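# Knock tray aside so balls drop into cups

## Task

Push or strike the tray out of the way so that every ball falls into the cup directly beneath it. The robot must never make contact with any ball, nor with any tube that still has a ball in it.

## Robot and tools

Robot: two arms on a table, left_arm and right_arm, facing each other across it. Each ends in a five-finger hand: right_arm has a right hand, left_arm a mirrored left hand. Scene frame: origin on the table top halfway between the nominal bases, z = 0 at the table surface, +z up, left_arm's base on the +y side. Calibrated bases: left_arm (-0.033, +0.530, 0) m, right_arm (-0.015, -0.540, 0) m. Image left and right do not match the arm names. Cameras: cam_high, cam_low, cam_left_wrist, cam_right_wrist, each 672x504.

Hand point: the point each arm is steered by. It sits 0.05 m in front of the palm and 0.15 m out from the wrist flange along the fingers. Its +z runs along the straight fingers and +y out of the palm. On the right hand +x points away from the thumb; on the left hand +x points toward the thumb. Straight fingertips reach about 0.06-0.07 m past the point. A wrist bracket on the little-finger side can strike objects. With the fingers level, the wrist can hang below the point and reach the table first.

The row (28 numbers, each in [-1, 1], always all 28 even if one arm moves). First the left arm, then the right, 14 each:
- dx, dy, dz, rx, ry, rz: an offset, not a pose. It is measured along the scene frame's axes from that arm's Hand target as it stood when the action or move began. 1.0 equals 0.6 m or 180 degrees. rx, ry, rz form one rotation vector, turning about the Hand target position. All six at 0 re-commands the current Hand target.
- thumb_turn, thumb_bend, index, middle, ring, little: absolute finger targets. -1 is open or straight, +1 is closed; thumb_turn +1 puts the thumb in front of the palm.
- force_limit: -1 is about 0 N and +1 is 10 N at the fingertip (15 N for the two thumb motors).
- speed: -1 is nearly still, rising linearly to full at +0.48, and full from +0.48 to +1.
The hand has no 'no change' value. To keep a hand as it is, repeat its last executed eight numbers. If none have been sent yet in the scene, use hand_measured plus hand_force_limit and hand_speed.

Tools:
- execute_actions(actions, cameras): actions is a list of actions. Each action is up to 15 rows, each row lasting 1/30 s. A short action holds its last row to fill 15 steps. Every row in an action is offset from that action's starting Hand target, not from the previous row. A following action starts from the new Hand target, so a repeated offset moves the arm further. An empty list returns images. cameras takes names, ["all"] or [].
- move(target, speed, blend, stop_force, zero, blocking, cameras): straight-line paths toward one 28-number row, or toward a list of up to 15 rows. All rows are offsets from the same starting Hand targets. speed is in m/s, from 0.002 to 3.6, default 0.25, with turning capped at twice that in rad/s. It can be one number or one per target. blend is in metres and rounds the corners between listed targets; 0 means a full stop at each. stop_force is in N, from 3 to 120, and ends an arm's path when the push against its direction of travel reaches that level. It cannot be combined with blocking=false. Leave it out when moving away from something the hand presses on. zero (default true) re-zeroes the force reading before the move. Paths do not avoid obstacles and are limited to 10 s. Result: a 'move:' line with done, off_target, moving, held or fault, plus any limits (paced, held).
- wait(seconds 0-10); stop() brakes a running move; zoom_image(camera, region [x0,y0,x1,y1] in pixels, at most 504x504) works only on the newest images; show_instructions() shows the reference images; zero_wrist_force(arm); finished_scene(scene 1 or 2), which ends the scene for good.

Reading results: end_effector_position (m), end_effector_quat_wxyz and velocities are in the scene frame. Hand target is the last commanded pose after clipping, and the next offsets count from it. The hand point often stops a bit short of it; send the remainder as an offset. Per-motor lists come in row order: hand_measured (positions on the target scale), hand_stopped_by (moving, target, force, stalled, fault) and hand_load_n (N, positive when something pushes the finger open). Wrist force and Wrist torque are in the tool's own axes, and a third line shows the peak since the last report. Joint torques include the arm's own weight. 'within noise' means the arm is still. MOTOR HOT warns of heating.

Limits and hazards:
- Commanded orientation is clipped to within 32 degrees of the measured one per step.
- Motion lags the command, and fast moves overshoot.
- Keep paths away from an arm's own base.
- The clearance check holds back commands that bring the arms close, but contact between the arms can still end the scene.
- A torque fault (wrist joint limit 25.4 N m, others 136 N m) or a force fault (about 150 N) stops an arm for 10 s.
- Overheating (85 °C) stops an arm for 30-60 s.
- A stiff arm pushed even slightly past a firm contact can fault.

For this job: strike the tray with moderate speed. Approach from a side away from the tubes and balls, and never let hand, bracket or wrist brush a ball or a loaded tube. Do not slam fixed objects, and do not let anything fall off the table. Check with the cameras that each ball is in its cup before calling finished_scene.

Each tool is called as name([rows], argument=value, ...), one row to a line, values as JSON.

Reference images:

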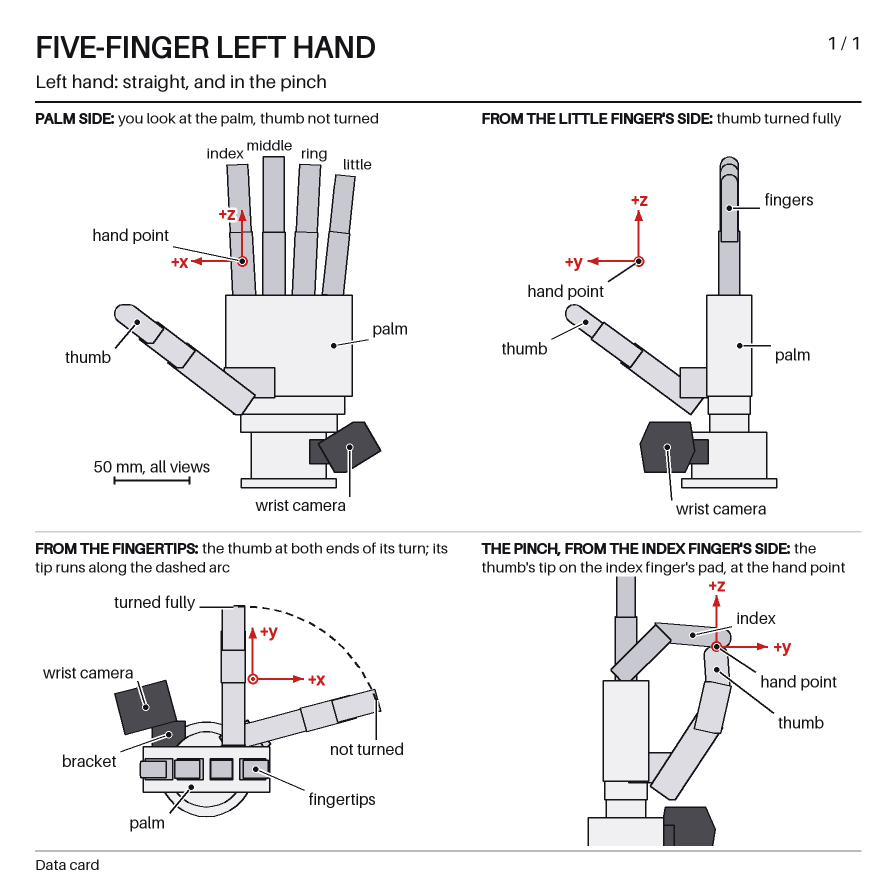

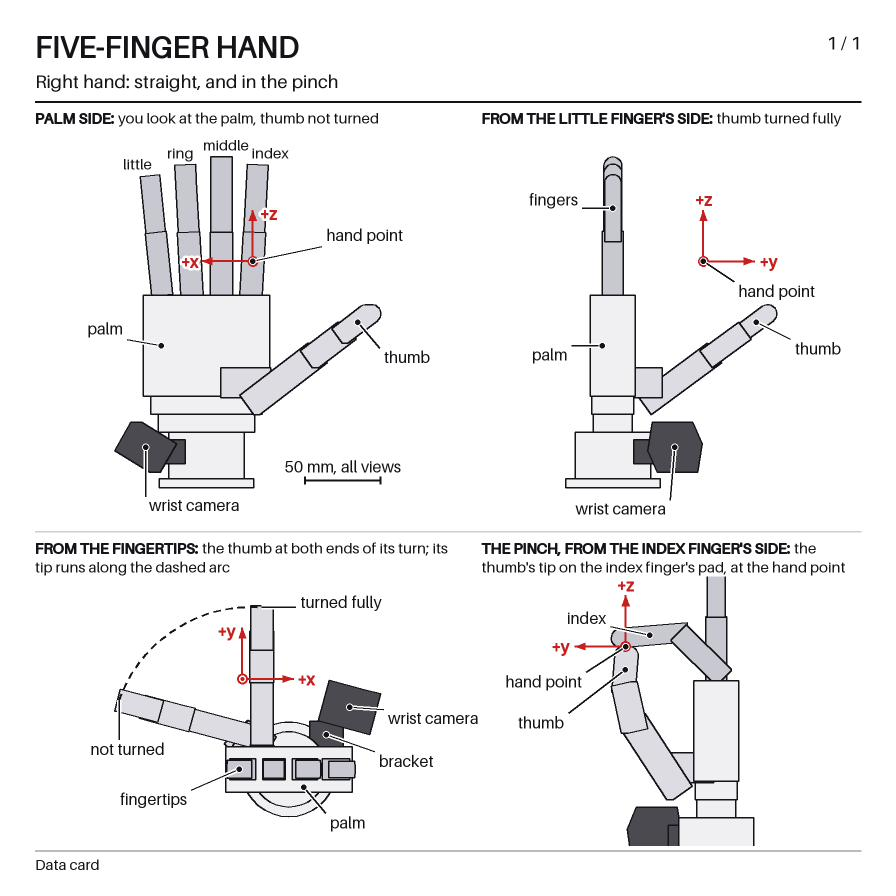

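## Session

execute_actions(actions=[])

zoom_image(camera="cam_high", region=[200, 200, 420, 360])

Scene clock: 0.00 s.
left_arm: end_effector_position=(+0.0769, +0.2632, +0.4755) hand_measured=(-1.000, -1.000, -1.000, -1.000, -1.000, -1.000) hand_load_n=(+0.0, +0.0, +0.0, +0.0, +0.0, +0.0) hand_stopped_by=(target, target, target, target, target, target) hand_force_limit=0.00 hand_speed=-0.80 end_effector_quat_wxyz=(-0.007, +0.935, -0.355, +0.013) | right_arm: end_effector_position=(+0.1210, -0.2777, +0.4650) hand_measured=(-1.000, -1.000, -1.000, -1.000, -1.000, -1.000) hand_load_n=(+0.0, +0.0, +0.0, +0.0, +0.0, +0.0) hand_stopped_by=(target, target, target, target, target, target) hand_force_limit=0.00 hand_speed=-0.80 end_effector_quat_wxyz=(-0.009, -0.346, +0.938, -0.010)
Joint positions: left_arm=[4.316 -1.406 -1.351 1.212 -1.587 1.861] | right_arm=[-1.206 -1.697 1.357 1.928 1.591 -1.91]
Joint velocities: within noise
Joint torques (N m): no reading
Wrist force (N): no reading
Wrist torque (N m): no reading
Wrist force, peak (N): no reading
Hand target: left_arm +0.0769, +0.2632, +0.4755; -0.007, +0.935, -0.355, +0.013 | right_arm +0.1210, -0.2777, +0.4650; -0.009, -0.346, +0.938, -0.010

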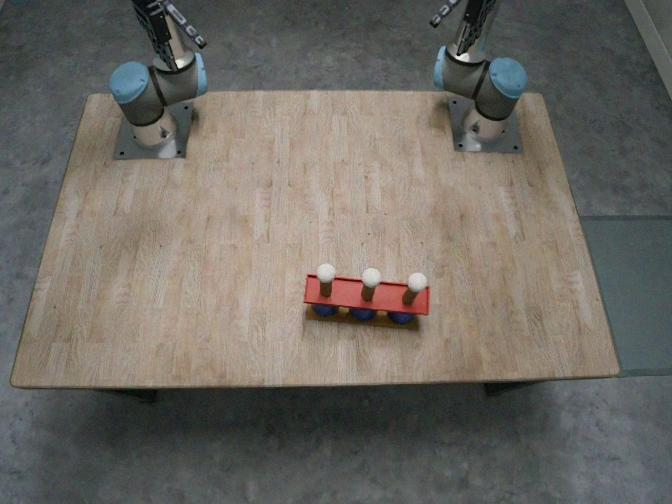

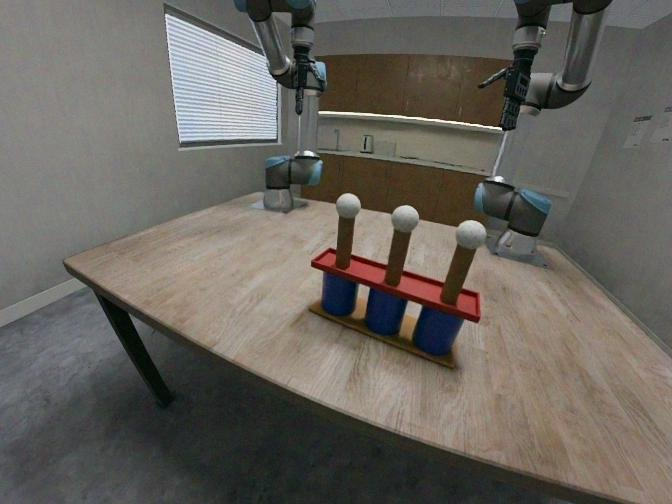

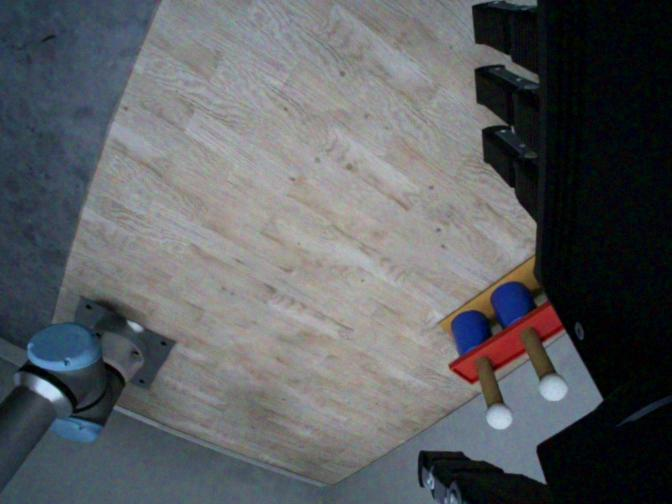

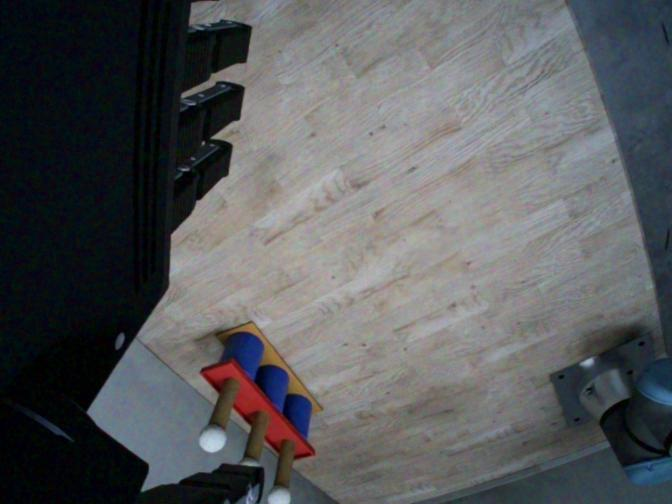

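Scaled by 2.291 from the camera's 672x504 image, which has a finer 960x720 frame.

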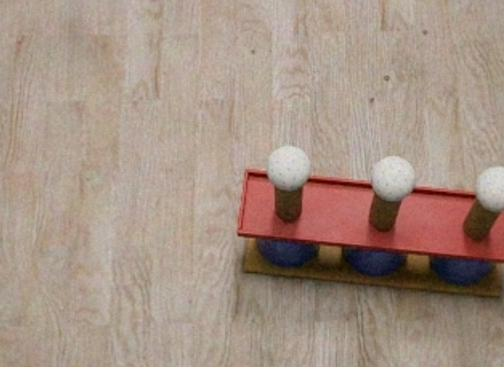

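move(target=[0,0,0,0,0,0,-1,-1,-1,-1,-1,-1,0,-0.8,0.6317,-0.1205,0,0.191,-0.462,0,-1,-1,-1,-1,-1,-1,0,-0.8], speed=0.3, blocking=false, cameras=["cam_high"])

zoom_image(camera="cam_high", region=[292, 256, 367, 336])

zoom_image(camera="cam_high", region=[362, 256, 437, 336])

Scene clock: 379.73 s.
left_arm: end_effector_position=(+0.0769, +0.2632, +0.4755) hand_measured=(-1.000, -1.000, -1.000, -1.000, -1.000, -1.000) hand_load_n=(+0.0, +0.0, +0.0, +0.0, +0.0, +0.0) hand_stopped_by=(target, target, target, target, target, target) hand_force_limit=0.00 hand_speed=-0.80 end_effector_quat_wxyz=(-0.007, +0.935, -0.355, +0.013) | right_arm: end_effector_position=(+0.1749, -0.2882, +0.4652) hand_measured=(-1.000, -1.000, -1.000, -1.000, -1.000, -1.000) hand_load_n=(+0.0, +0.0, +0.0, +0.0, +0.0, -0.5) hand_stopped_by=(target, target, target, target, target, target) hand_force_limit=0.00 hand_speed=-0.80 end_effector_quat_wxyz=(+0.103, -0.343, +0.934, -0.008) end_effector_velocity=(+0.143, -0.028, +0.000) end_effector_angular_velocity=(+0.223, -0.543, +0.002)
Joint positions: left_arm=[4.316 -1.406 -1.351 1.212 -1.587 1.861] | right_arm=[-1.353 -1.749 1.359 1.755 1.56 -2.054]
Joint velocities: left_arm=[within noise] | right_arm=[-0.434 -0.155 0.069 -0.489 -0.186 -0.407]
Joint torques (N m): left_arm=[0.75 10.85 16.8 -2.32 -0.28 -0.1] | right_arm=[-16.61 -24.47 -6.51 -1.2 -1.77 -3.85]
Wrist force (N): left_arm=[-0.1 -0.2 0.1] | right_arm=[0.5 0.0 0.3]
Wrist torque (N m): left_arm=[-0.04 0.02 0.00] | right_arm=[-0.03 -0.04 0.12]
Wrist force, peak (N): left_arm=[-0.3 -0.3 -0.1] | right_arm=[0.3 0.9 0.0]
Hand target: left_arm +0.0769, +0.2632, +0.4755; -0.007, +0.935, -0.355, +0.013 | right_arm +0.1840, -0.2897, +0.4650; +0.121, -0.343, +0.932, -0.005
Off the commanded pose: left_arm 0.000 m, 0 deg | right_arm 0.331 m, 77 deg.
move: running
Images, in order (width x height): cam_high 672x504.

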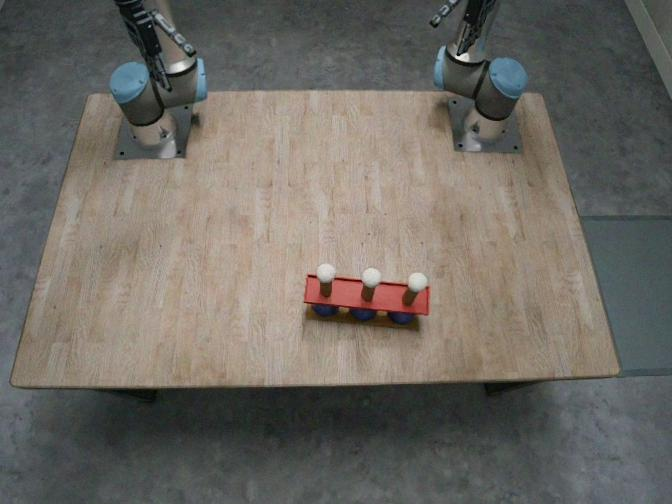

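Scaled by 6.300 from the camera's 672x504 image, which has a finer 960x720 frame.

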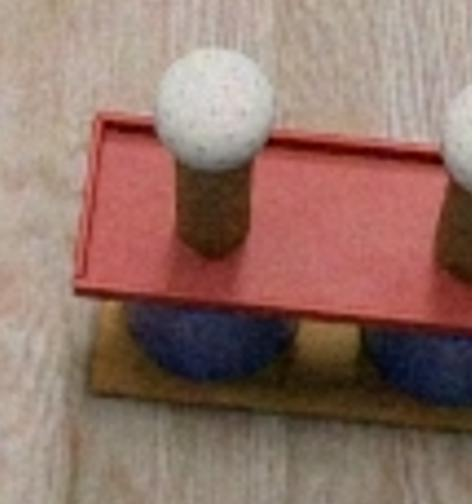

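Scaled by 6.300 from the camera's 672x504 image, which has a finer 960x720 frame.

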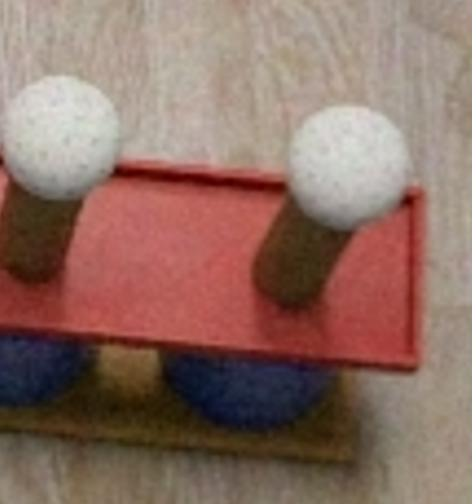

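move(target=[0,0,0,0,0,0,-1,-1,-1,-1,-1,-1,0,-0.8,0.4225,0.6475,-0.275,0.1683,0.1704,0.2422,-1,-1,-1,-1,-1,-1,0,-0.8], speed=0.3, cameras=["cam_high","cam_low"])

a move is refused until a result has shown your running move's end: call wait (it returns as soon as the move ends) or stop first; nothing of this call was run
Scene clock: 404.07 s.
left_arm: end_effector_position=(+0.0769, +0.2632, +0.4755) hand_measured=(-1.000, -1.000, -1.000, -1.000, -1.000, -1.000) hand_load_n=(+0.0, +0.0, +0.0, +0.0, -0.5, +0.0) hand_stopped_by=(target, target, target, target, target, target) hand_force_limit=0.00 hand_speed=-0.80 end_effector_quat_wxyz=(-0.007, +0.935, -0.355, +0.013) | right_arm: end_effector_position=(+0.5000, -0.3500, +0.4650) hand_measured=(-1.000, -1.000, -1.000, -1.000, -1.000, -1.000) hand_load_n=(+0.0, +0.0, +0.0, +0.0, +0.0, +0.0) hand_stopped_by=(target, target, target, target, target, target) hand_force_limit=0.00 hand_speed=-0.80 end_effector_quat_wxyz=(+0.700, -0.241, +0.672, +0.020)
Joint positions: left_arm=[4.316 -1.406 -1.351 1.212 -1.587 1.861] | right_arm=[-1.904 -1.837 1.872 -0.012 0.869 -1.902]
Joint torques (N m): left_arm=[-0.15 9.87 17.9 -2.34 -0.45 -0.16] | right_arm=[-9.87 -23.35 -16.45 -3.4 -1.33 2.76]
Wrist force (N): left_arm=[0.0 -0.1 -0.2] | right_arm=[2.4 0.7 -2.6]
Wrist torque (N m): left_arm=[0.00 0.00 0.00] | right_arm=[0.19 0.07 0.32]
Wrist force, peak (N): left_arm=[0.2 -0.4 0.1] | right_arm=[2.7 0.7 -2.5]
Hand target: left_arm +0.0769, +0.2632, +0.4755; -0.007, +0.935, -0.355, +0.013 | right_arm +0.5000, -0.3500, +0.4650; +0.700, -0.241, +0.672, +0.020
Off the commanded pose: left_arm 0.000 m, 0 deg | right_arm 0.000 m, 0 deg.
earlier move: done

move(target=[0,0,0,0,0,0,-1,-1,-1,-1,-1,-1,0,-0.8,0.4225,0.6475,-0.275,0.1683,0.1704,0.2422,-1,-1,-1,-1,-1,-1,0,-0.8], speed=0.3, cameras=["cam_high","cam_low"])

Scene clock: 416.67 s.
left_arm: end_effector_position=(+0.0769, +0.2632, +0.4755) hand_measured=(-1.000, -1.000, -1.000, -1.000, -1.000, -1.000) hand_load_n=(+0.0, +0.0, +0.0, +0.0, +0.0, +0.0) hand_stopped_by=(target, target, target, target, target, target) hand_force_limit=0.00 hand_speed=-0.80 end_effector_quat_wxyz=(-0.007, +0.935, -0.355, +0.013) | right_arm: end_effector_position=(+0.7536, +0.0385, +0.2998) hand_measured=(-1.000, -1.000, -1.000, -1.000, -1.000, -1.000) hand_load_n=(+0.0, +0.0, +0.0, +0.0, +0.0, +0.0) hand_stopped_by=(target, target, target, target, target, target) hand_force_limit=0.00 hand_speed=-0.80 end_effector_quat_wxyz=(+0.485, -0.269, +0.664, +0.502)
Joint positions: left_arm=[4.316 -1.406 -1.351 1.212 -1.587 1.861] | right_arm=[-1.313 -0.425 0.384 0.086 0.645 -1.189]
Joint torques (N m): left_arm=[0.09 9.49 17.71 -2.28 -0.52 -0.18] | right_arm=[2.14 -70.95 -19.97 -2.27 1.43 2.66]
Wrist force (N): left_arm=[-0.1 -0.2 0.0] | right_arm=[2.0 -0.5 -2.5]
Wrist torque (N m): left_arm=[-0.03 0.02 0.00] | right_arm=[0.18 0.10 0.07]
Wrist force, peak (N): left_arm=[-0.3 -0.3 0.1] | right_arm=[1.8 -0.4 -4.1]
Hand target: left_arm +0.0769, +0.2632, +0.4755; -0.007, +0.935, -0.355, +0.013 | right_arm +0.7535, +0.0385, +0.3000; +0.485, -0.269, +0.664, +0.502
Off the commanded pose: left_arm 0.000 m, 0 deg | right_arm 0.000 m, 0 deg.
move: done
Images, in order (width x height): cam_high 672x504, cam_low 672x504.

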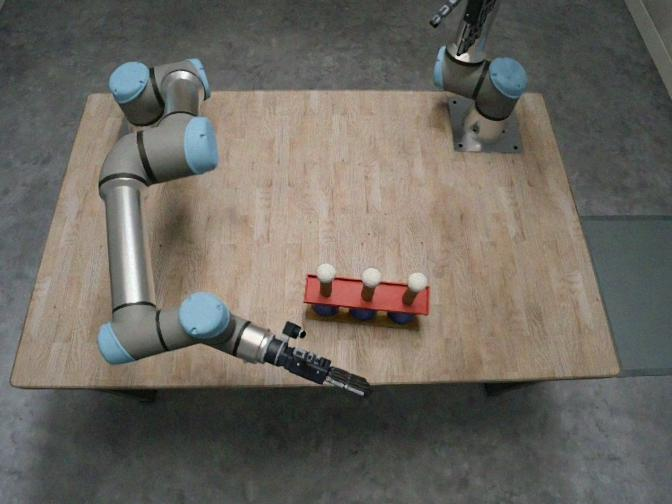

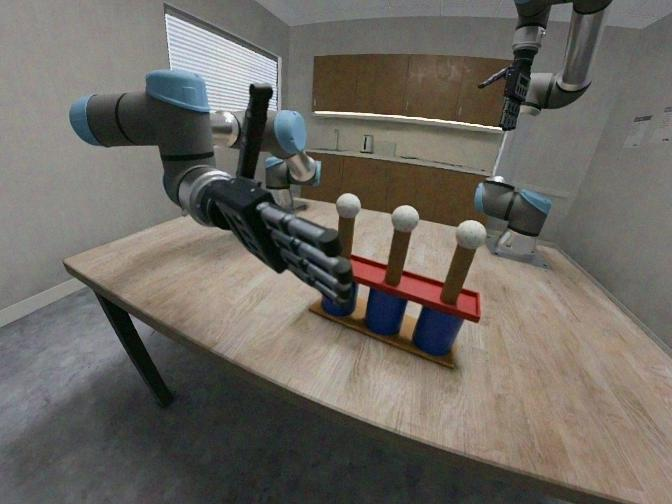

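move([
  [0,0,0,0,0,0,-1,-1,-1,-1,-1,-1,0,-0.8,-0.0558,0.0142,-0.0833,0.0296,0.1432,0.1452,-1,-1,-1,-1,-1,-1,0,-0.8],
  [0,0,0,0,0,0,-1,-1,-1,-1,-1,-1,0,-0.8,-0.1595,0.0282,-0.155,0.0296,0.1432,0.1452,-1,-1,-1,-1,-1,-1,0,-0.8],
], speed=[0.2,0.1], cameras=["all"])

zoom_image(camera="cam_high", region=[270, 256, 390, 346])

zoom_image(camera="cam_low", region=[340, 230, 430, 320])

zoom_image(camera="cam_left_wrist", region=[440, 290, 560, 400])

Scene clock: 470.67 s.
left_arm: end_effector_position=(+0.0769, +0.2632, +0.4755) hand_measured=(-1.000, -1.000, -1.000, -1.000, -1.000, -1.000) hand_load_n=(+0.0, +0.0, +0.0, +0.0, +0.0, +0.0) hand_stopped_by=(target, target, target, target, target, target) hand_force_limit=0.00 hand_speed=-0.80 end_effector_quat_wxyz=(-0.007, +0.935, -0.355, +0.013) | right_arm: end_effector_position=(+0.6578, +0.0555, +0.2071) hand_measured=(-1.000, -1.000, -1.000, -1.000, -1.000, -1.000) hand_load_n=(+0.0, +0.0, +0.0, +0.5, +0.0, +0.0) hand_stopped_by=(target, target, target, target, target, target) hand_force_limit=0.00 hand_speed=-0.80 end_effector_quat_wxyz=(+0.213, -0.271, +0.654, +0.674) end_effector_velocity=(-0.001, +0.000, +0.001) end_effector_angular_velocity=(-0.001, -0.002, +0.000)
Joint positions: left_arm=[4.316 -1.406 -1.351 1.212 -1.587 1.861] | right_arm=[-1.289 -0.378 0.58 -0.196 0.198 -0.704]
Joint velocities: left_arm=[within noise] | right_arm=[0 -0.001 -0.002 0.007 0 -0.006]
Joint torques (N m): left_arm=[-0.61 9.6 18.67 -2.36 -0.61 0.03] | right_arm=[8.01 -55.41 -24.86 2 1.11 -2.6]
Wrist force (N): left_arm=[0.0 0.1 0.0] | right_arm=[1.2 -1.5 -2.7]
Wrist torque (N m): left_arm=[0.01 -0.01 0.00] | right_arm=[0.11 0.19 -0.08]
Wrist force, peak (N): left_arm=[-0.3 -0.4 -0.2] | right_arm=[0.8 -2.1 -3.1]
Hand target: left_arm +0.0769, +0.2632, +0.4755; -0.007, +0.935, -0.355, +0.013 | right_arm +0.6578, +0.0555, +0.2070; +0.213, -0.271, +0.654, +0.674
Off the commanded pose: left_arm 0.000 m, 0 deg | right_arm 0.000 m, 0 deg.
elbow stopped short (right arm): the move would have taken joint 3 (elbow) straighter than the controller allows.
move: done

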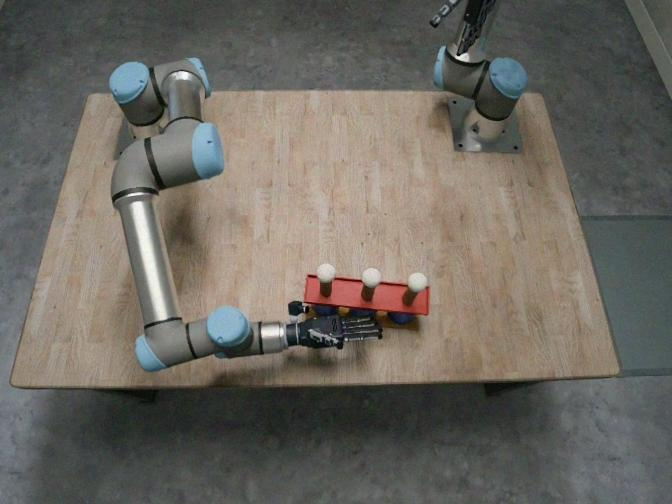

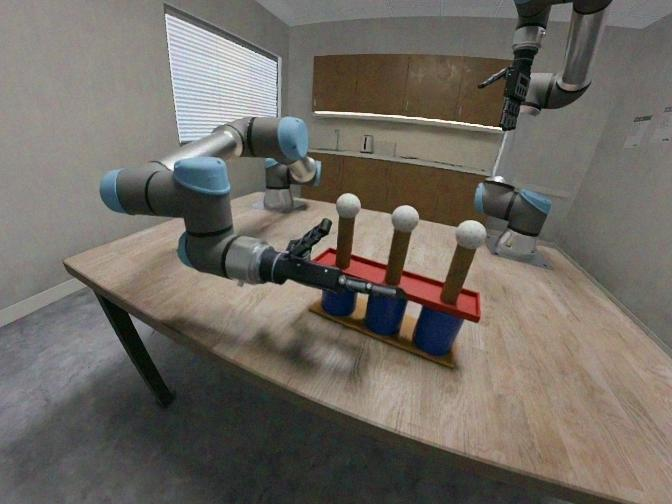

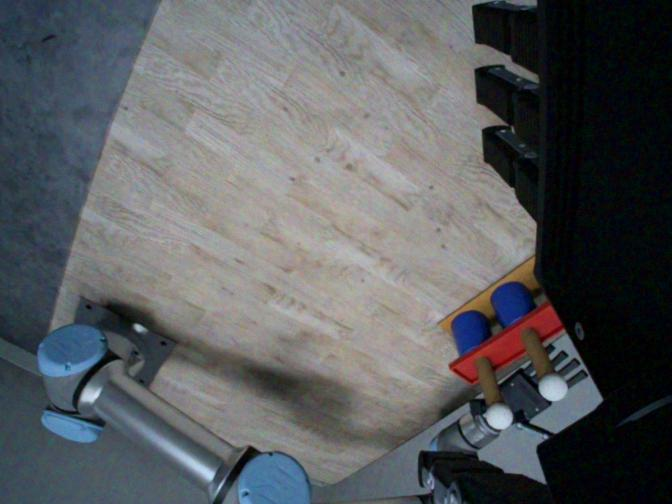

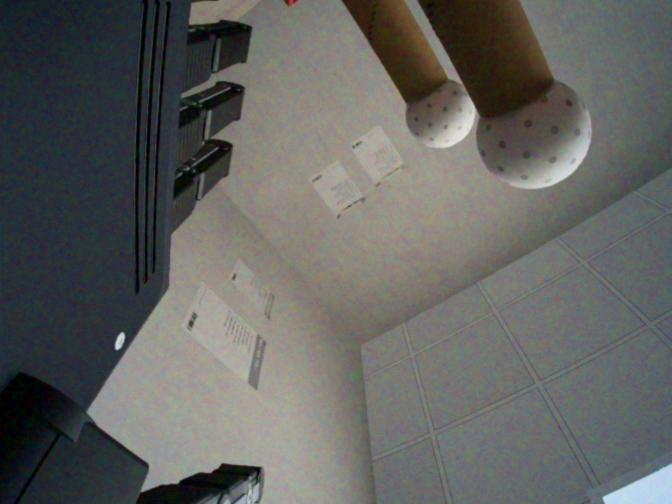

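Scaled by 4.200 from the camera's 672x504 image, which has a finer 960x720 frame.

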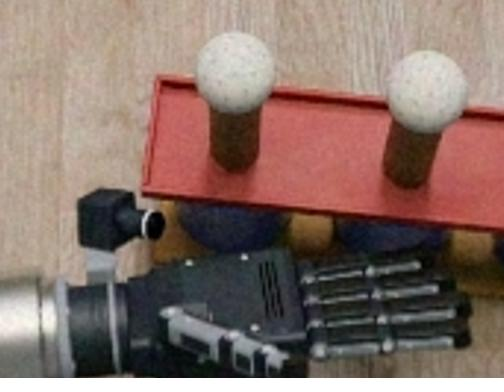

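Scaled by 5.600 from the camera's 672x504 image, which has a finer 960x720 frame.

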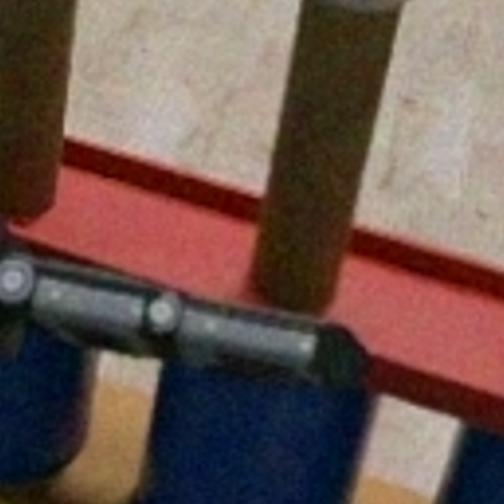

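Scaled by 4.200 from the camera's 672x504 image, which has a finer 960x720 frame.

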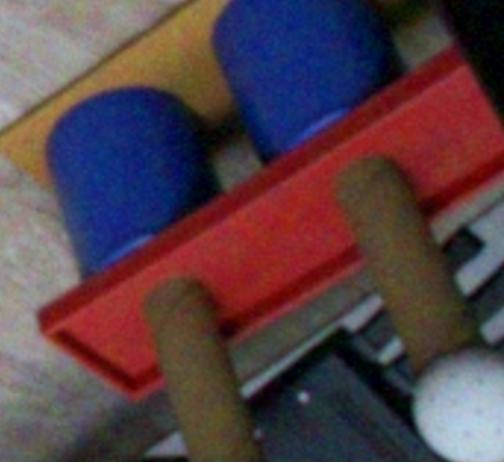

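move(target=[0,0,0,0,0,0,-1,-1,-1,-1,-1,-1,0,-0.8,-0.0167,-0.0125,0,0,0,0,-1,-1,-1,-1,-1,-1,0,-0.8], speed=0.05, cameras=["cam_high","cam_low","cam_left_wrist"])

zoom_image(camera="cam_high", region=[336, 286, 396, 336])

zoom_image(camera="cam_low", region=[370, 260, 430, 320])

zoom_image(camera="cam_left_wrist", region=[510, 310, 570, 370])

Scene clock: 497.63 s.
left_arm: end_effector_position=(+0.0769, +0.2632, +0.4755) hand_measured=(-1.000, -1.000, -1.000, -1.000, -1.000, -1.000) hand_load_n=(+0.0, +0.0, +0.5, +0.5, +0.0, +0.0) hand_stopped_by=(target, target, target, target, target, target) hand_force_limit=0.00 hand_speed=-0.80 end_effector_quat_wxyz=(-0.007, +0.935, -0.355, +0.013) | right_arm: end_effector_position=(+0.6479, +0.0479, +0.2072) hand_measured=(-1.000, -1.000, -1.000, -1.000, -1.000, -1.000) hand_load_n=(+0.0, +0.0, +0.0, +0.0, +0.0, +0.0) hand_stopped_by=(target, target, target, target, target, target) hand_force_limit=0.00 hand_speed=-0.80 end_effector_quat_wxyz=(+0.213, -0.271, +0.653, +0.674)
Joint positions: left_arm=[4.316 -1.406 -1.351 1.212 -1.587 1.861] | right_arm=[-1.295 -0.427 0.678 -0.246 0.192 -0.703]
Joint torques (N m): left_arm=[0.93 10.77 18.19 -2.43 -0.66 -0.23] | right_arm=[3.91 -43.82 -23.1 -0.76 1.54 1.45]
Wrist force (N): left_arm=[-0.2 -0.1 -0.1] | right_arm=[1.3 -1.6 -2.5]
Wrist torque (N m): left_arm=[-0.01 0.03 -0.01] | right_arm=[0.08 0.17 -0.12]
Wrist force, peak (N): left_arm=[-0.2 -0.4 -0.2] | right_arm=[1.7 -2.2 -2.6]
Hand target: left_arm +0.0769, +0.2632, +0.4755; -0.007, +0.935, -0.355, +0.013 | right_arm +0.6478, +0.0480, +0.2070; +0.213, -0.271, +0.654, +0.674
Off the commanded pose: left_arm 0.000 m, 0 deg | right_arm 0.000 m, 0 deg.
move: done
Images, in order (width x height): cam_high 672x504, cam_low 672x504, cam_left_wrist 672x504.

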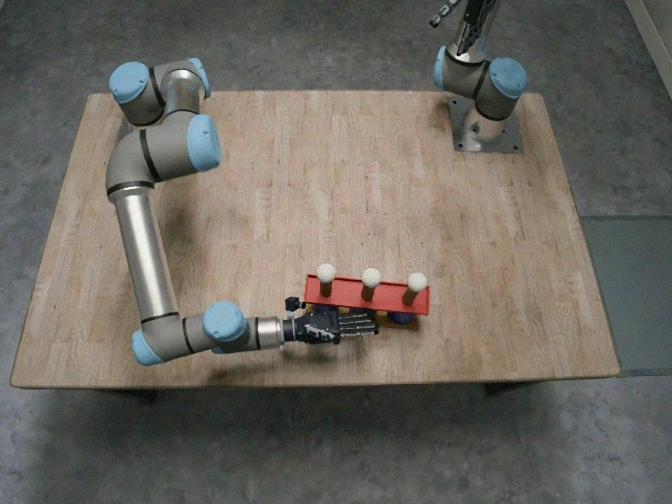

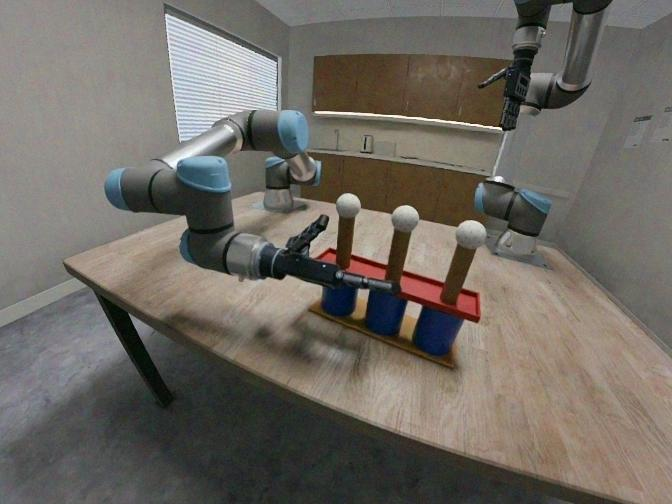

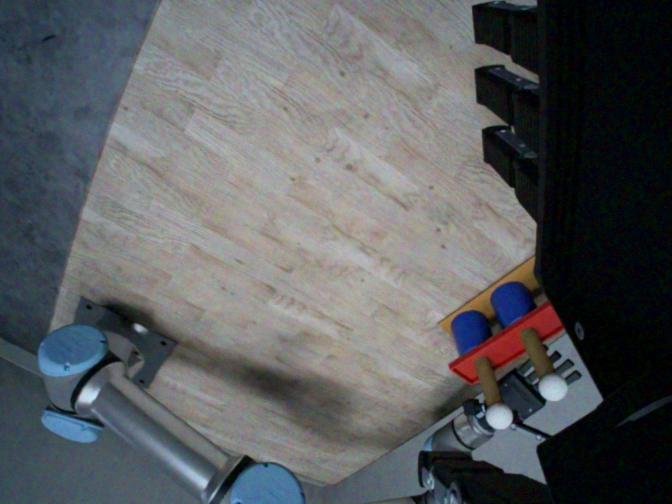

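Scaled by 8.400 from the camera's 672x504 image, which has a finer 960x720 frame.

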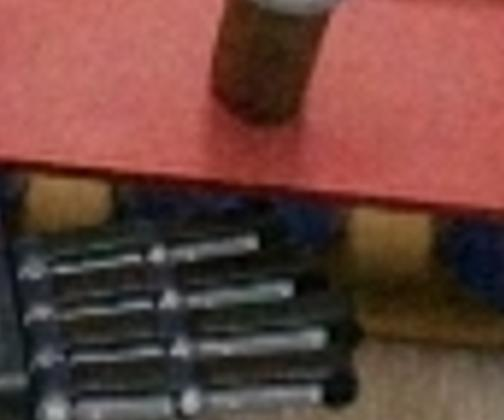

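Scaled by 8.400 from the camera's 672x504 image, which has a finer 960x720 frame.

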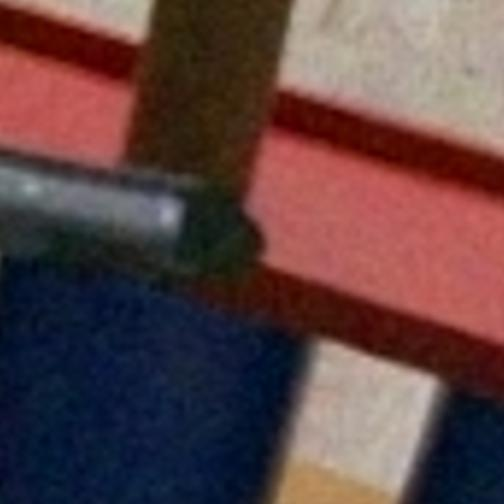

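Scaled by 8.400 from the camera's 672x504 image, which has a finer 960x720 frame.

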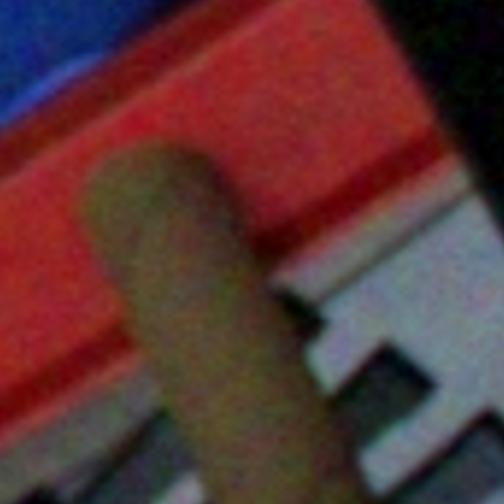

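move(target=[0,0,0,0,0,0,-1,-1,-1,-1,-1,-1,0,-0.8,0.1832,-0.0407,-0.0183,-0.0206,-0.1429,-0.1455,-1,-1,-1,-1,-1,-1,0,-0.8], speed=0.2)

move(target=[0,0,0,0,0,0,-1,-1,-1,-1,-1,-1,0,-0.8,0.3025,-1.0477,0,0,0,-0.2222,-1,-1,-1,-1,-1,-1,0,-0.8], speed=0.35)

Scene clock: 562.83 s.
left_arm: end_effector_position=(+0.0769, +0.2632, +0.4755) hand_measured=(-1.000, -1.000, -1.000, -1.000, -1.000, -1.000) hand_load_n=(+0.0, +0.0, +0.0, +0.0, +0.0, +0.0) hand_stopped_by=(target, target, target, target, target, target) hand_force_limit=0.00 hand_speed=-0.80 end_effector_quat_wxyz=(-0.007, +0.935, -0.355, +0.013) | right_arm: end_effector_position=(+0.7577, +0.0235, +0.1960) hand_measured=(-1.000, -1.000, -1.000, -1.000, -1.000, -1.000) hand_load_n=(+0.0, +0.0, +0.0, +0.0, -0.5, +0.0) hand_stopped_by=(target, target, target, target, target, target) hand_force_limit=0.00 hand_speed=-0.80 end_effector_quat_wxyz=(+0.489, -0.266, +0.655, +0.511)
Joint positions: left_arm=[4.316 -1.406 -1.351 1.212 -1.587 1.861] | right_arm=[-1.333 -0.4 0.62 -0.219 0.62 -1.148]
Joint torques (N m): left_arm=[0.77 10.17 18.54 -2.53 -0.64 -0.12] | right_arm=[7.4 -46.03 -25.14 0.98 0.43 2.18]
Wrist force (N): left_arm=[0.0 -0.1 0.1] | right_arm=[2.1 -0.6 -2.5]
Wrist torque (N m): left_arm=[-0.02 0.00 0.00] | right_arm=[0.15 0.09 0.05]
Wrist force, peak (N): left_arm=[-0.3 -0.4 -0.2] | right_arm=[1.5 -1.8 -2.7]
Hand target: left_arm +0.0769, +0.2632, +0.4755; -0.007, +0.935, -0.355, +0.013 | right_arm +0.7577, +0.0235, +0.1960; +0.489, -0.266, +0.655, +0.511
Off the commanded pose: left_arm 0.000 m, 0 deg | right_arm 0.000 m, 0 deg.
move: done

every number of target must lie in its column's range; nothing of the call was run

move(target=[0,0,0,0,0,0,-1,-1,-1,-1,-1,-1,0,-0.8,0.2435,-0.4972,0,0,0,-0.1111,-1,-1,-1,-1,-1,-1,0,-0.8], speed=0.35)

move(target=[0,0,0,0,0,0,-1,-1,-1,-1,-1,-1,0,-0.8,0.059,-0.5503,0,0,0,-0.1111,-1,-1,-1,-1,-1,-1,0,-0.8], speed=0.35)

Scene clock: 575.17 s.
left_arm: end_effector_position=(+0.0769, +0.2632, +0.4755) hand_measured=(-1.000, -1.000, -1.000, -1.000, -1.000, -1.000) hand_load_n=(+0.0, +0.0, +0.0, +0.0, +0.0, +0.0) hand_stopped_by=(target, target, target, target, target, target) hand_force_limit=0.00 hand_speed=-0.80 end_effector_quat_wxyz=(-0.007, +0.935, -0.355, +0.013) | right_arm: end_effector_position=(+0.9038, -0.2746, +0.1958) hand_measured=(-1.000, -1.000, -1.000, -1.000, -1.000, -1.000) hand_load_n=(+0.0, +0.0, +0.0, +0.0, +0.0, +0.0) hand_stopped_by=(target, target, target, target, target, target) hand_force_limit=0.00 hand_speed=-0.80 end_effector_quat_wxyz=(+0.570, -0.148, +0.692, +0.419)
Joint positions: left_arm=[4.316 -1.406 -1.351 1.212 -1.587 1.861] | right_arm=[-1.681 -0.4 0.619 -0.219 0.62 -1.148]
Joint torques (N m): left_arm=[0.57 10.62 17.77 -2.53 -0.85 -0.13] | right_arm=[-6.63 -69.71 -16.3 -3.23 -1.16 -2.4]
Wrist force (N): left_arm=[-0.1 -0.2 0.0] | right_arm=[2.3 -0.5 -2.6]
Wrist torque (N m): left_arm=[-0.03 0.02 0.00] | right_arm=[0.18 0.06 0.17]
Wrist force, peak (N): left_arm=[-0.1 -0.3 -0.3] | right_arm=[1.5 -2.8 -3.9]
Hand target: left_arm +0.0769, +0.2632, +0.4755; -0.007, +0.935, -0.355, +0.013 | right_arm +0.9038, -0.2748, +0.1960; +0.570, -0.148, +0.692, +0.418
Off the commanded pose: left_arm 0.000 m, 0 deg | right_arm 0.000 m, 0 deg.
move: done

Scene clock: 576.63 s.
left_arm: end_effector_position=(+0.0769, +0.2632, +0.4755) hand_measured=(-1.000, -1.000, -1.000, -1.000, -1.000, -1.000) hand_load_n=(+0.0, +0.0, +0.0, +0.0, +0.0, +0.0) hand_stopped_by=(target, target, target, target, target, target) hand_force_limit=0.00 hand_speed=-0.80 end_effector_quat_wxyz=(-0.007, +0.935, -0.355, +0.013) | right_arm: end_effector_position=(+0.9392, -0.6048, +0.1958) hand_measured=(-1.000, -1.000, -1.000, -1.000, -1.000, -1.000) hand_load_n=(+0.0, +0.0, +0.0, +0.0, +0.0, +0.0) hand_stopped_by=(target, target, target, target, target, target) hand_force_limit=0.00 hand_speed=-0.80 end_effector_quat_wxyz=(+0.634, -0.026, +0.707, +0.313)
Joint positions: left_arm=[4.316 -1.406 -1.351 1.212 -1.587 1.861] | right_arm=[-2.03 -0.399 0.617 -0.218 0.62 -1.148]
Joint torques (N m): left_arm=[0.22 11.22 18.13 -2.53 -0.9 -0.22] | right_arm=[-6.09 -70.6 -15.05 -3.26 -1.29 -2.31]
Wrist force (N): left_arm=[-0.1 -0.1 0.0] | right_arm=[2.1 -0.6 -2.6]
Wrist torque (N m): left_arm=[-0.02 0.02 0.00] | right_arm=[0.16 0.09 0.16]
Wrist force, peak (N): left_arm=[-0.3 -0.3 0.0] | right_arm=[1.1 -2.8 -3.8]
Hand target: left_arm +0.0769, +0.2632, +0.4755; -0.007, +0.935, -0.355, +0.013 | right_arm +0.9392, -0.6050, +0.1960; +0.634, -0.026, +0.707, +0.313
Off the commanded pose: left_arm 0.000 m, 0 deg | right_arm 0.000 m, 0 deg.
move: done

execute_actions([
  [[0,0,0,0,0,0,-1,-1,-1,-1,-1,-1,0,-0.8,0,0,0,0,0,0,-1,-1,-1,-1,-1,-1,0,-0.8],[0,0,0,0,0,0,-1,-1,-1,-1,-1,-1,0,-0.8,0,0,0,0,0,0,-1,-1,-1,-1,-1,-1,0,-0.8],[0,0,0,0,0,0,-1,-1,-1,-1,-1,-1,0,-0.8,0,0,0,0,0,0,-1,-1,-1,-1,-1,-1,0,-0.8],[0,0,0,0,0,0,-1,-1,-1,-1,-1,-1,0,-0.8,0,0,0,0,0,0,-1,-1,-1,-1,-1,-1,0,-0.8],[0,0,0,0,0,0,-1,-1,-1,-1,-1,-1,0,-0.8,0,0,0,0,0,0,-1,-1,-1,-1,-1,-1,0,-0.8],[0,0,0,0,0,0,-1,-1,-1,-1,-1,-1,0,-0.8,0,0,0,0,0,0,-1,-1,-1,-1,-1,-1,0,-0.8],[0,0,0,0,0,0,-1,-1,-1,-1,-1,-1,0,-0.8,0,0,0,0,0,0,-1,-1,-1,-1,-1,-1,0,-0.8],[0,0,0,0,0,0,-1,-1,-1,-1,-1,-1,0,-0.8,-0.29025,0.29896,0,0,0,0.0294,-1,-1,-1,-1,-1,-1,0,-0.8],[0,0,0,0,0,0,-1,-1,-1,-1,-1,-1,0,-0.8,-0.29025,0.29896,0,0,0,0.0589,-1,-1,-1,-1,-1,-1,0,-0.8],[0,0,0,0,0,0,-1,-1,-1,-1,-1,-1,0,-0.8,-0.29025,0.29896,0,0.0382,0.0280,0.0882,-1,-1,-1,-1,-1,-1,0,-0.8],[0,0,0,0,0,0,-1,-1,-1,-1,-1,-1,0,-0.8,-0.29025,0.29896,0,0.0740,0.0595,0.1169,-1,-1,-1,-1,-1,-1,0,-0.8],[0,0,0,0,0,0,-1,-1,-1,-1,-1,-1,0,-0.8,-0.29025,0.29896,0,0.1071,0.0946,0.1447,-1,-1,-1,-1,-1,-1,0,-0.8],[0,0,0,0,0,0,-1,-1,-1,-1,-1,-1,0,-0.8,-0.29025,0.29896,0,0.1374,0.1332,0.1714,-1,-1,-1,-1,-1,-1,0,-0.8],[0,0,0,0,0,0,-1,-1,-1,-1,-1,-1,0,-0.8,-0.29025,0.29896,0,0.1646,0.1749,0.1965,-1,-1,-1,-1,-1,-1,0,-0.8],[0,0,0,0,0,0,-1,-1,-1,-1,-1,-1,0,-0.8,0,0,0,0,0,0,-1,-1,-1,-1,-1,-1,0,-0.8]],
])

Scene clock: 600.93 s.
left_arm: end_effector_position=(+0.0769, +0.2632, +0.4755) hand_measured=(-1.000, -1.000, -1.000, -1.000, -1.000, -1.000) hand_load_n=(+0.0, +0.0, +0.0, +0.0, +0.0, +0.0) hand_stopped_by=(target, target, target, target, target, target) hand_force_limit=0.00 hand_speed=-0.80 end_effector_quat_wxyz=(-0.007, +0.935, -0.355, +0.013) | right_arm: end_effector_position=(+0.8922, -0.5673, +0.2002) hand_measured=(-1.000, -1.000, -1.000, -1.000, -1.000, -1.000) hand_load_n=(+0.0, +0.0, +0.0, +0.0, +0.0, +0.0) hand_stopped_by=(target, target, target, target, target, target) hand_force_limit=0.00 hand_speed=-0.80 end_effector_quat_wxyz=(+0.588, -0.050, +0.718, +0.369)
Joint positions: left_arm=[4.316 -1.406 -1.351 1.212 -1.587 1.861] | right_arm=[-2.03 -0.492 0.778 -0.211 0.487 -1.146]
Joint torques (N m): left_arm=[1.22 10.92 17.89 -2.48 -0.95 -0.2] | right_arm=[-10.62 -69.07 -19.33 -1.61 -1.47 1.42]
Wrist force (N): left_arm=[-0.2 -0.1 -0.1] | right_arm=[2.3 -0.8 -2.6]
Wrist torque (N m): left_arm=[-0.01 0.03 -0.01] | right_arm=[0.15 0.06 0.15]
Wrist force, peak (N): left_arm=[-0.3 -0.1 -0.3] | right_arm=[2.5 -17.5 -4.9]
Hand target: left_arm +0.0769, +0.2632, +0.4755; -0.007, +0.935, -0.355, +0.013 | right_arm +0.8921, -0.5483, +0.1997; +0.575, -0.020, +0.720, +0.389
Off the commanded pose: left_arm 0.000 m, 0 deg | right_arm 0.060 m, 9 deg; position and orientation clipped.

move([
  [0,0,0,0,0,0,-1,-1,-1,-1,-1,-1,0,-0.8,0.0195,0.4558,0,-0.0094,-0.0225,0.0973,-1,-1,-1,-1,-1,-1,0,-0.8],
  [0,0,0,0,0,0,-1,-1,-1,-1,-1,-1,0,-0.8,-0.2227,0.9497,-0.0003,-0.0188,-0.0449,0.1946,-1,-1,-1,-1,-1,-1,0,-0.8],
], speed=0.3, blend=[0.05,0], cameras=["cam_high","cam_low"])

Scene clock: 652.57 s.
left_arm: end_effector_position=(+0.0769, +0.2632, +0.4755) hand_measured=(-1.000, -1.000, -1.000, -1.000, -1.000, -1.000) hand_load_n=(+0.0, +0.0, +0.5, +0.0, +0.0, +0.0) hand_stopped_by=(target, target, target, target, target, target) hand_force_limit=0.00 hand_speed=-0.80 end_effector_quat_wxyz=(-0.007, +0.935, -0.355, +0.013) | right_arm: end_effector_position=(+0.7586, +0.0214, +0.1993) hand_measured=(-1.000, -1.000, -1.000, -1.000, -1.000, -1.000) hand_load_n=(+0.0, +0.0, +0.0, +0.0, +0.0, +0.0) hand_stopped_by=(target, target, target, target, target, target) hand_force_limit=0.00 hand_speed=-0.80 end_effector_quat_wxyz=(+0.479, -0.279, +0.650, +0.521)
Joint positions: left_arm=[4.316 -1.406 -1.351 1.212 -1.587 1.861] | right_arm=[-1.341 -0.368 0.546 -0.178 0.572 -1.148]
Joint torques (N m): left_arm=[0 10.96 18.03 -2.48 -1.22 -0.15] | right_arm=[5.33 -72.55 -14.59 -3.21 -1.29 -0.57]
Wrist force (N): left_arm=[-0.2 -0.1 -0.1] | right_arm=[2.1 -0.4 -2.6]
Wrist torque (N m): left_arm=[0.00 0.02 -0.01] | right_arm=[0.19 0.10 0.17]
Wrist force, peak (N): left_arm=[-0.3 -0.3 -0.1] | right_arm=[1.4 -2.7 -4.1]
Hand target: left_arm +0.0769, +0.2632, +0.4755; -0.007, +0.935, -0.355, +0.013 | right_arm +0.7585, +0.0215, +0.1995; +0.479, -0.279, +0.650, +0.521
Off the commanded pose: left_arm 0.000 m, 0 deg | right_arm 0.000 m, 0 deg.
move: done
Images, in order (width x height): cam_high 672x504, cam_low 672x504.

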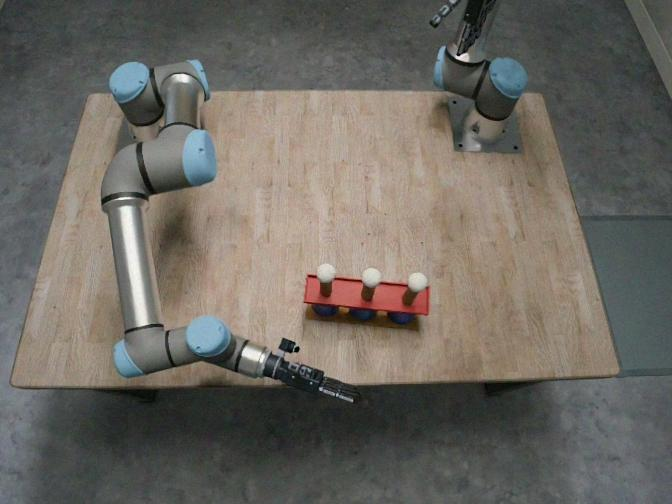

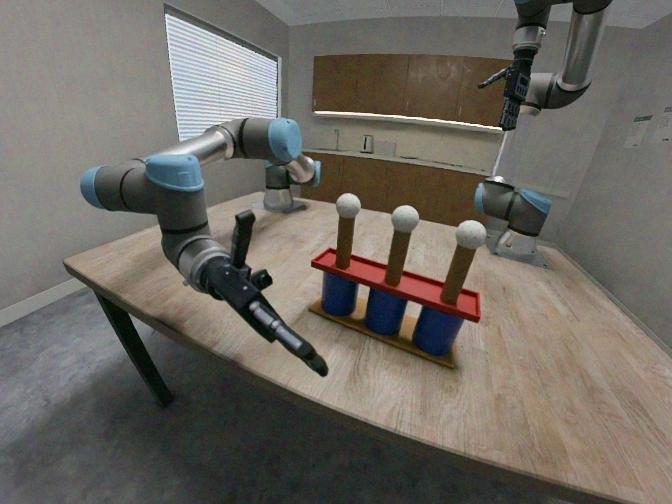

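execute_actions([
  [[0,0,0,0,0,0,-1,-1,-1,-1,-1,-1,0,-0.8,-0.4145,0.0425,0,0,0,0.0294,-1,-1,-1,-1,-1,-1,0,-0.8],[0,0,0,0,0,0,-1,-1,-1,-1,-1,-1,0,-0.8,-0.4145,0.0425,0,0,0,0.0589,-1,-1,-1,-1,-1,-1,0,-0.8],[0,0,0,0,0,0,-1,-1,-1,-1,-1,-1,0,-0.8,-0.4145,0.0425,0,0.0093,0.0465,0.0882,-1,-1,-1,-1,-1,-1,0,-0.8],[0,0,0,0,0,0,-1,-1,-1,-1,-1,-1,0,-0.8,-0.4145,0.0425,0,0.0144,0.0940,0.1169,-1,-1,-1,-1,-1,-1,0,-0.8],[0,0,0,0,0,0,-1,-1,-1,-1,-1,-1,0,-0.8,-0.4145,0.0425,0,0.0150,0.1421,0.1447,-1,-1,-1,-1,-1,-1,0,-0.8],[0,0,0,0,0,0,-1,-1,-1,-1,-1,-1,0,-0.8,-0.4145,0.0425,0,0.0113,0.1910,0.1714,-1,-1,-1,-1,-1,-1,0,-0.8],[0,0,0,0,0,0,-1,-1,-1,-1,-1,-1,0,-0.8,-0.4145,0.0425,0,0.0032,0.2401,0.1965,-1,-1,-1,-1,-1,-1,0,-0.8],[0,0,0,0,0,0,-1,-1,-1,-1,-1,-1,0,-0.8,0,0,0,0,0,0,-1,-1,-1,-1,-1,-1,0,-0.8],[0,0,0,0,0,0,-1,-1,-1,-1,-1,-1,0,-0.8,0,0,0,0,0,0,-1,-1,-1,-1,-1,-1,0,-0.8]],
], cameras=["cam_high","cam_low"])

zoom_image(camera="cam_high", region=[260, 180, 460, 340])

Scene clock: 671.10 s.
left_arm: end_effector_position=(+0.0769, +0.2632, +0.4755) hand_measured=(-1.000, -1.000, -1.000, -1.000, -1.000, -1.000) hand_load_n=(+0.0, +0.0, +0.0, +0.0, +0.0, +0.0) hand_stopped_by=(target, target, target, target, target, target) hand_force_limit=0.00 hand_speed=-0.80 end_effector_quat_wxyz=(-0.007, +0.935, -0.355, +0.013) | right_arm: end_effector_position=(+0.7493, +0.0127, +0.2024) hand_measured=(-1.000, -1.000, -1.000, -1.000, -1.000, -1.000) hand_load_n=(+0.0, +0.5, +0.0, +0.0, +0.0, +0.0) hand_stopped_by=(target, target, target, target, target, target) hand_force_limit=0.00 hand_speed=-0.80 end_effector_quat_wxyz=(+0.477, -0.278, +0.649, +0.523)
Joint positions: left_arm=[4.316 -1.406 -1.351 1.212 -1.587 1.861] | right_arm=[-1.349 -0.42 0.644 -0.229 0.561 -1.14]
Joint torques (N m): left_arm=[0.31 10.48 17.98 -2.69 -1.18 -0.03] | right_arm=[-10.38 -45.18 -23.55 -2.85 -0.54 1.44]
Wrist force (N): left_arm=[0.0 -0.2 0.2] | right_arm=[1.5 1.2 -3.0]
Wrist torque (N m): left_arm=[-0.05 0.01 0.01] | right_arm=[0.46 0.20 0.17]
Wrist force, peak (N): left_arm=[-0.3 -0.4 -0.3] | right_arm=[16.3 3.6 9.9]
Hand target: left_arm +0.0769, +0.2632, +0.4755; -0.007, +0.935, -0.355, +0.013 | right_arm +0.7585, +0.0215, +0.1995; +0.479, -0.279, +0.650, +0.521
Off the commanded pose: left_arm 0.000 m, 0 deg | right_arm 0.013 m, 0 deg.
Images, in order (width x height): cam_high 672x504, cam_low 672x504.

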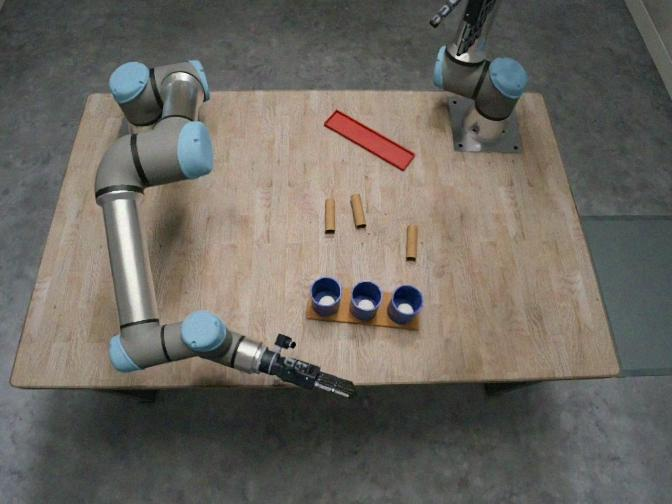

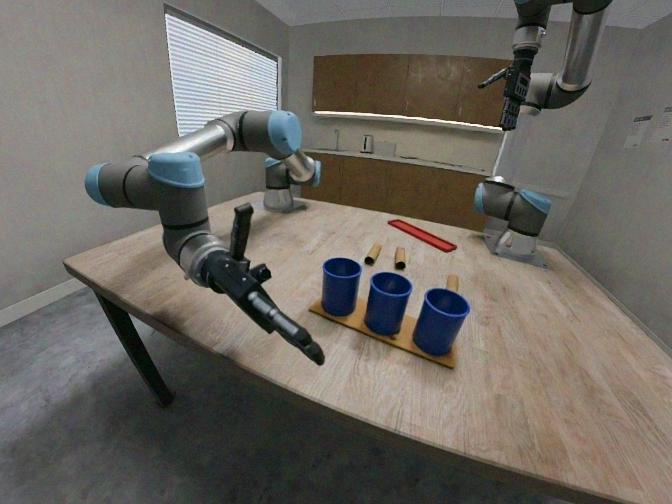

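Scaled by 2.520 from the camera's 672x504 image, which has a finer 960x720 frame.

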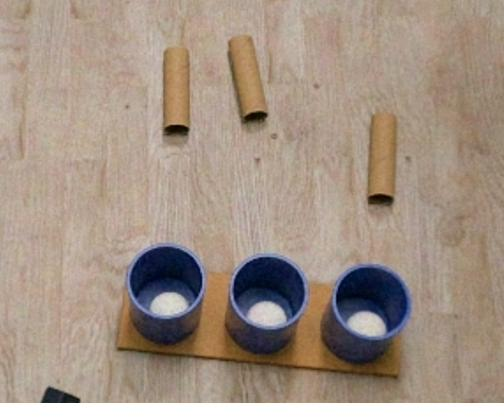

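finished_scene(scene=2)

The scene is finished: the task was done.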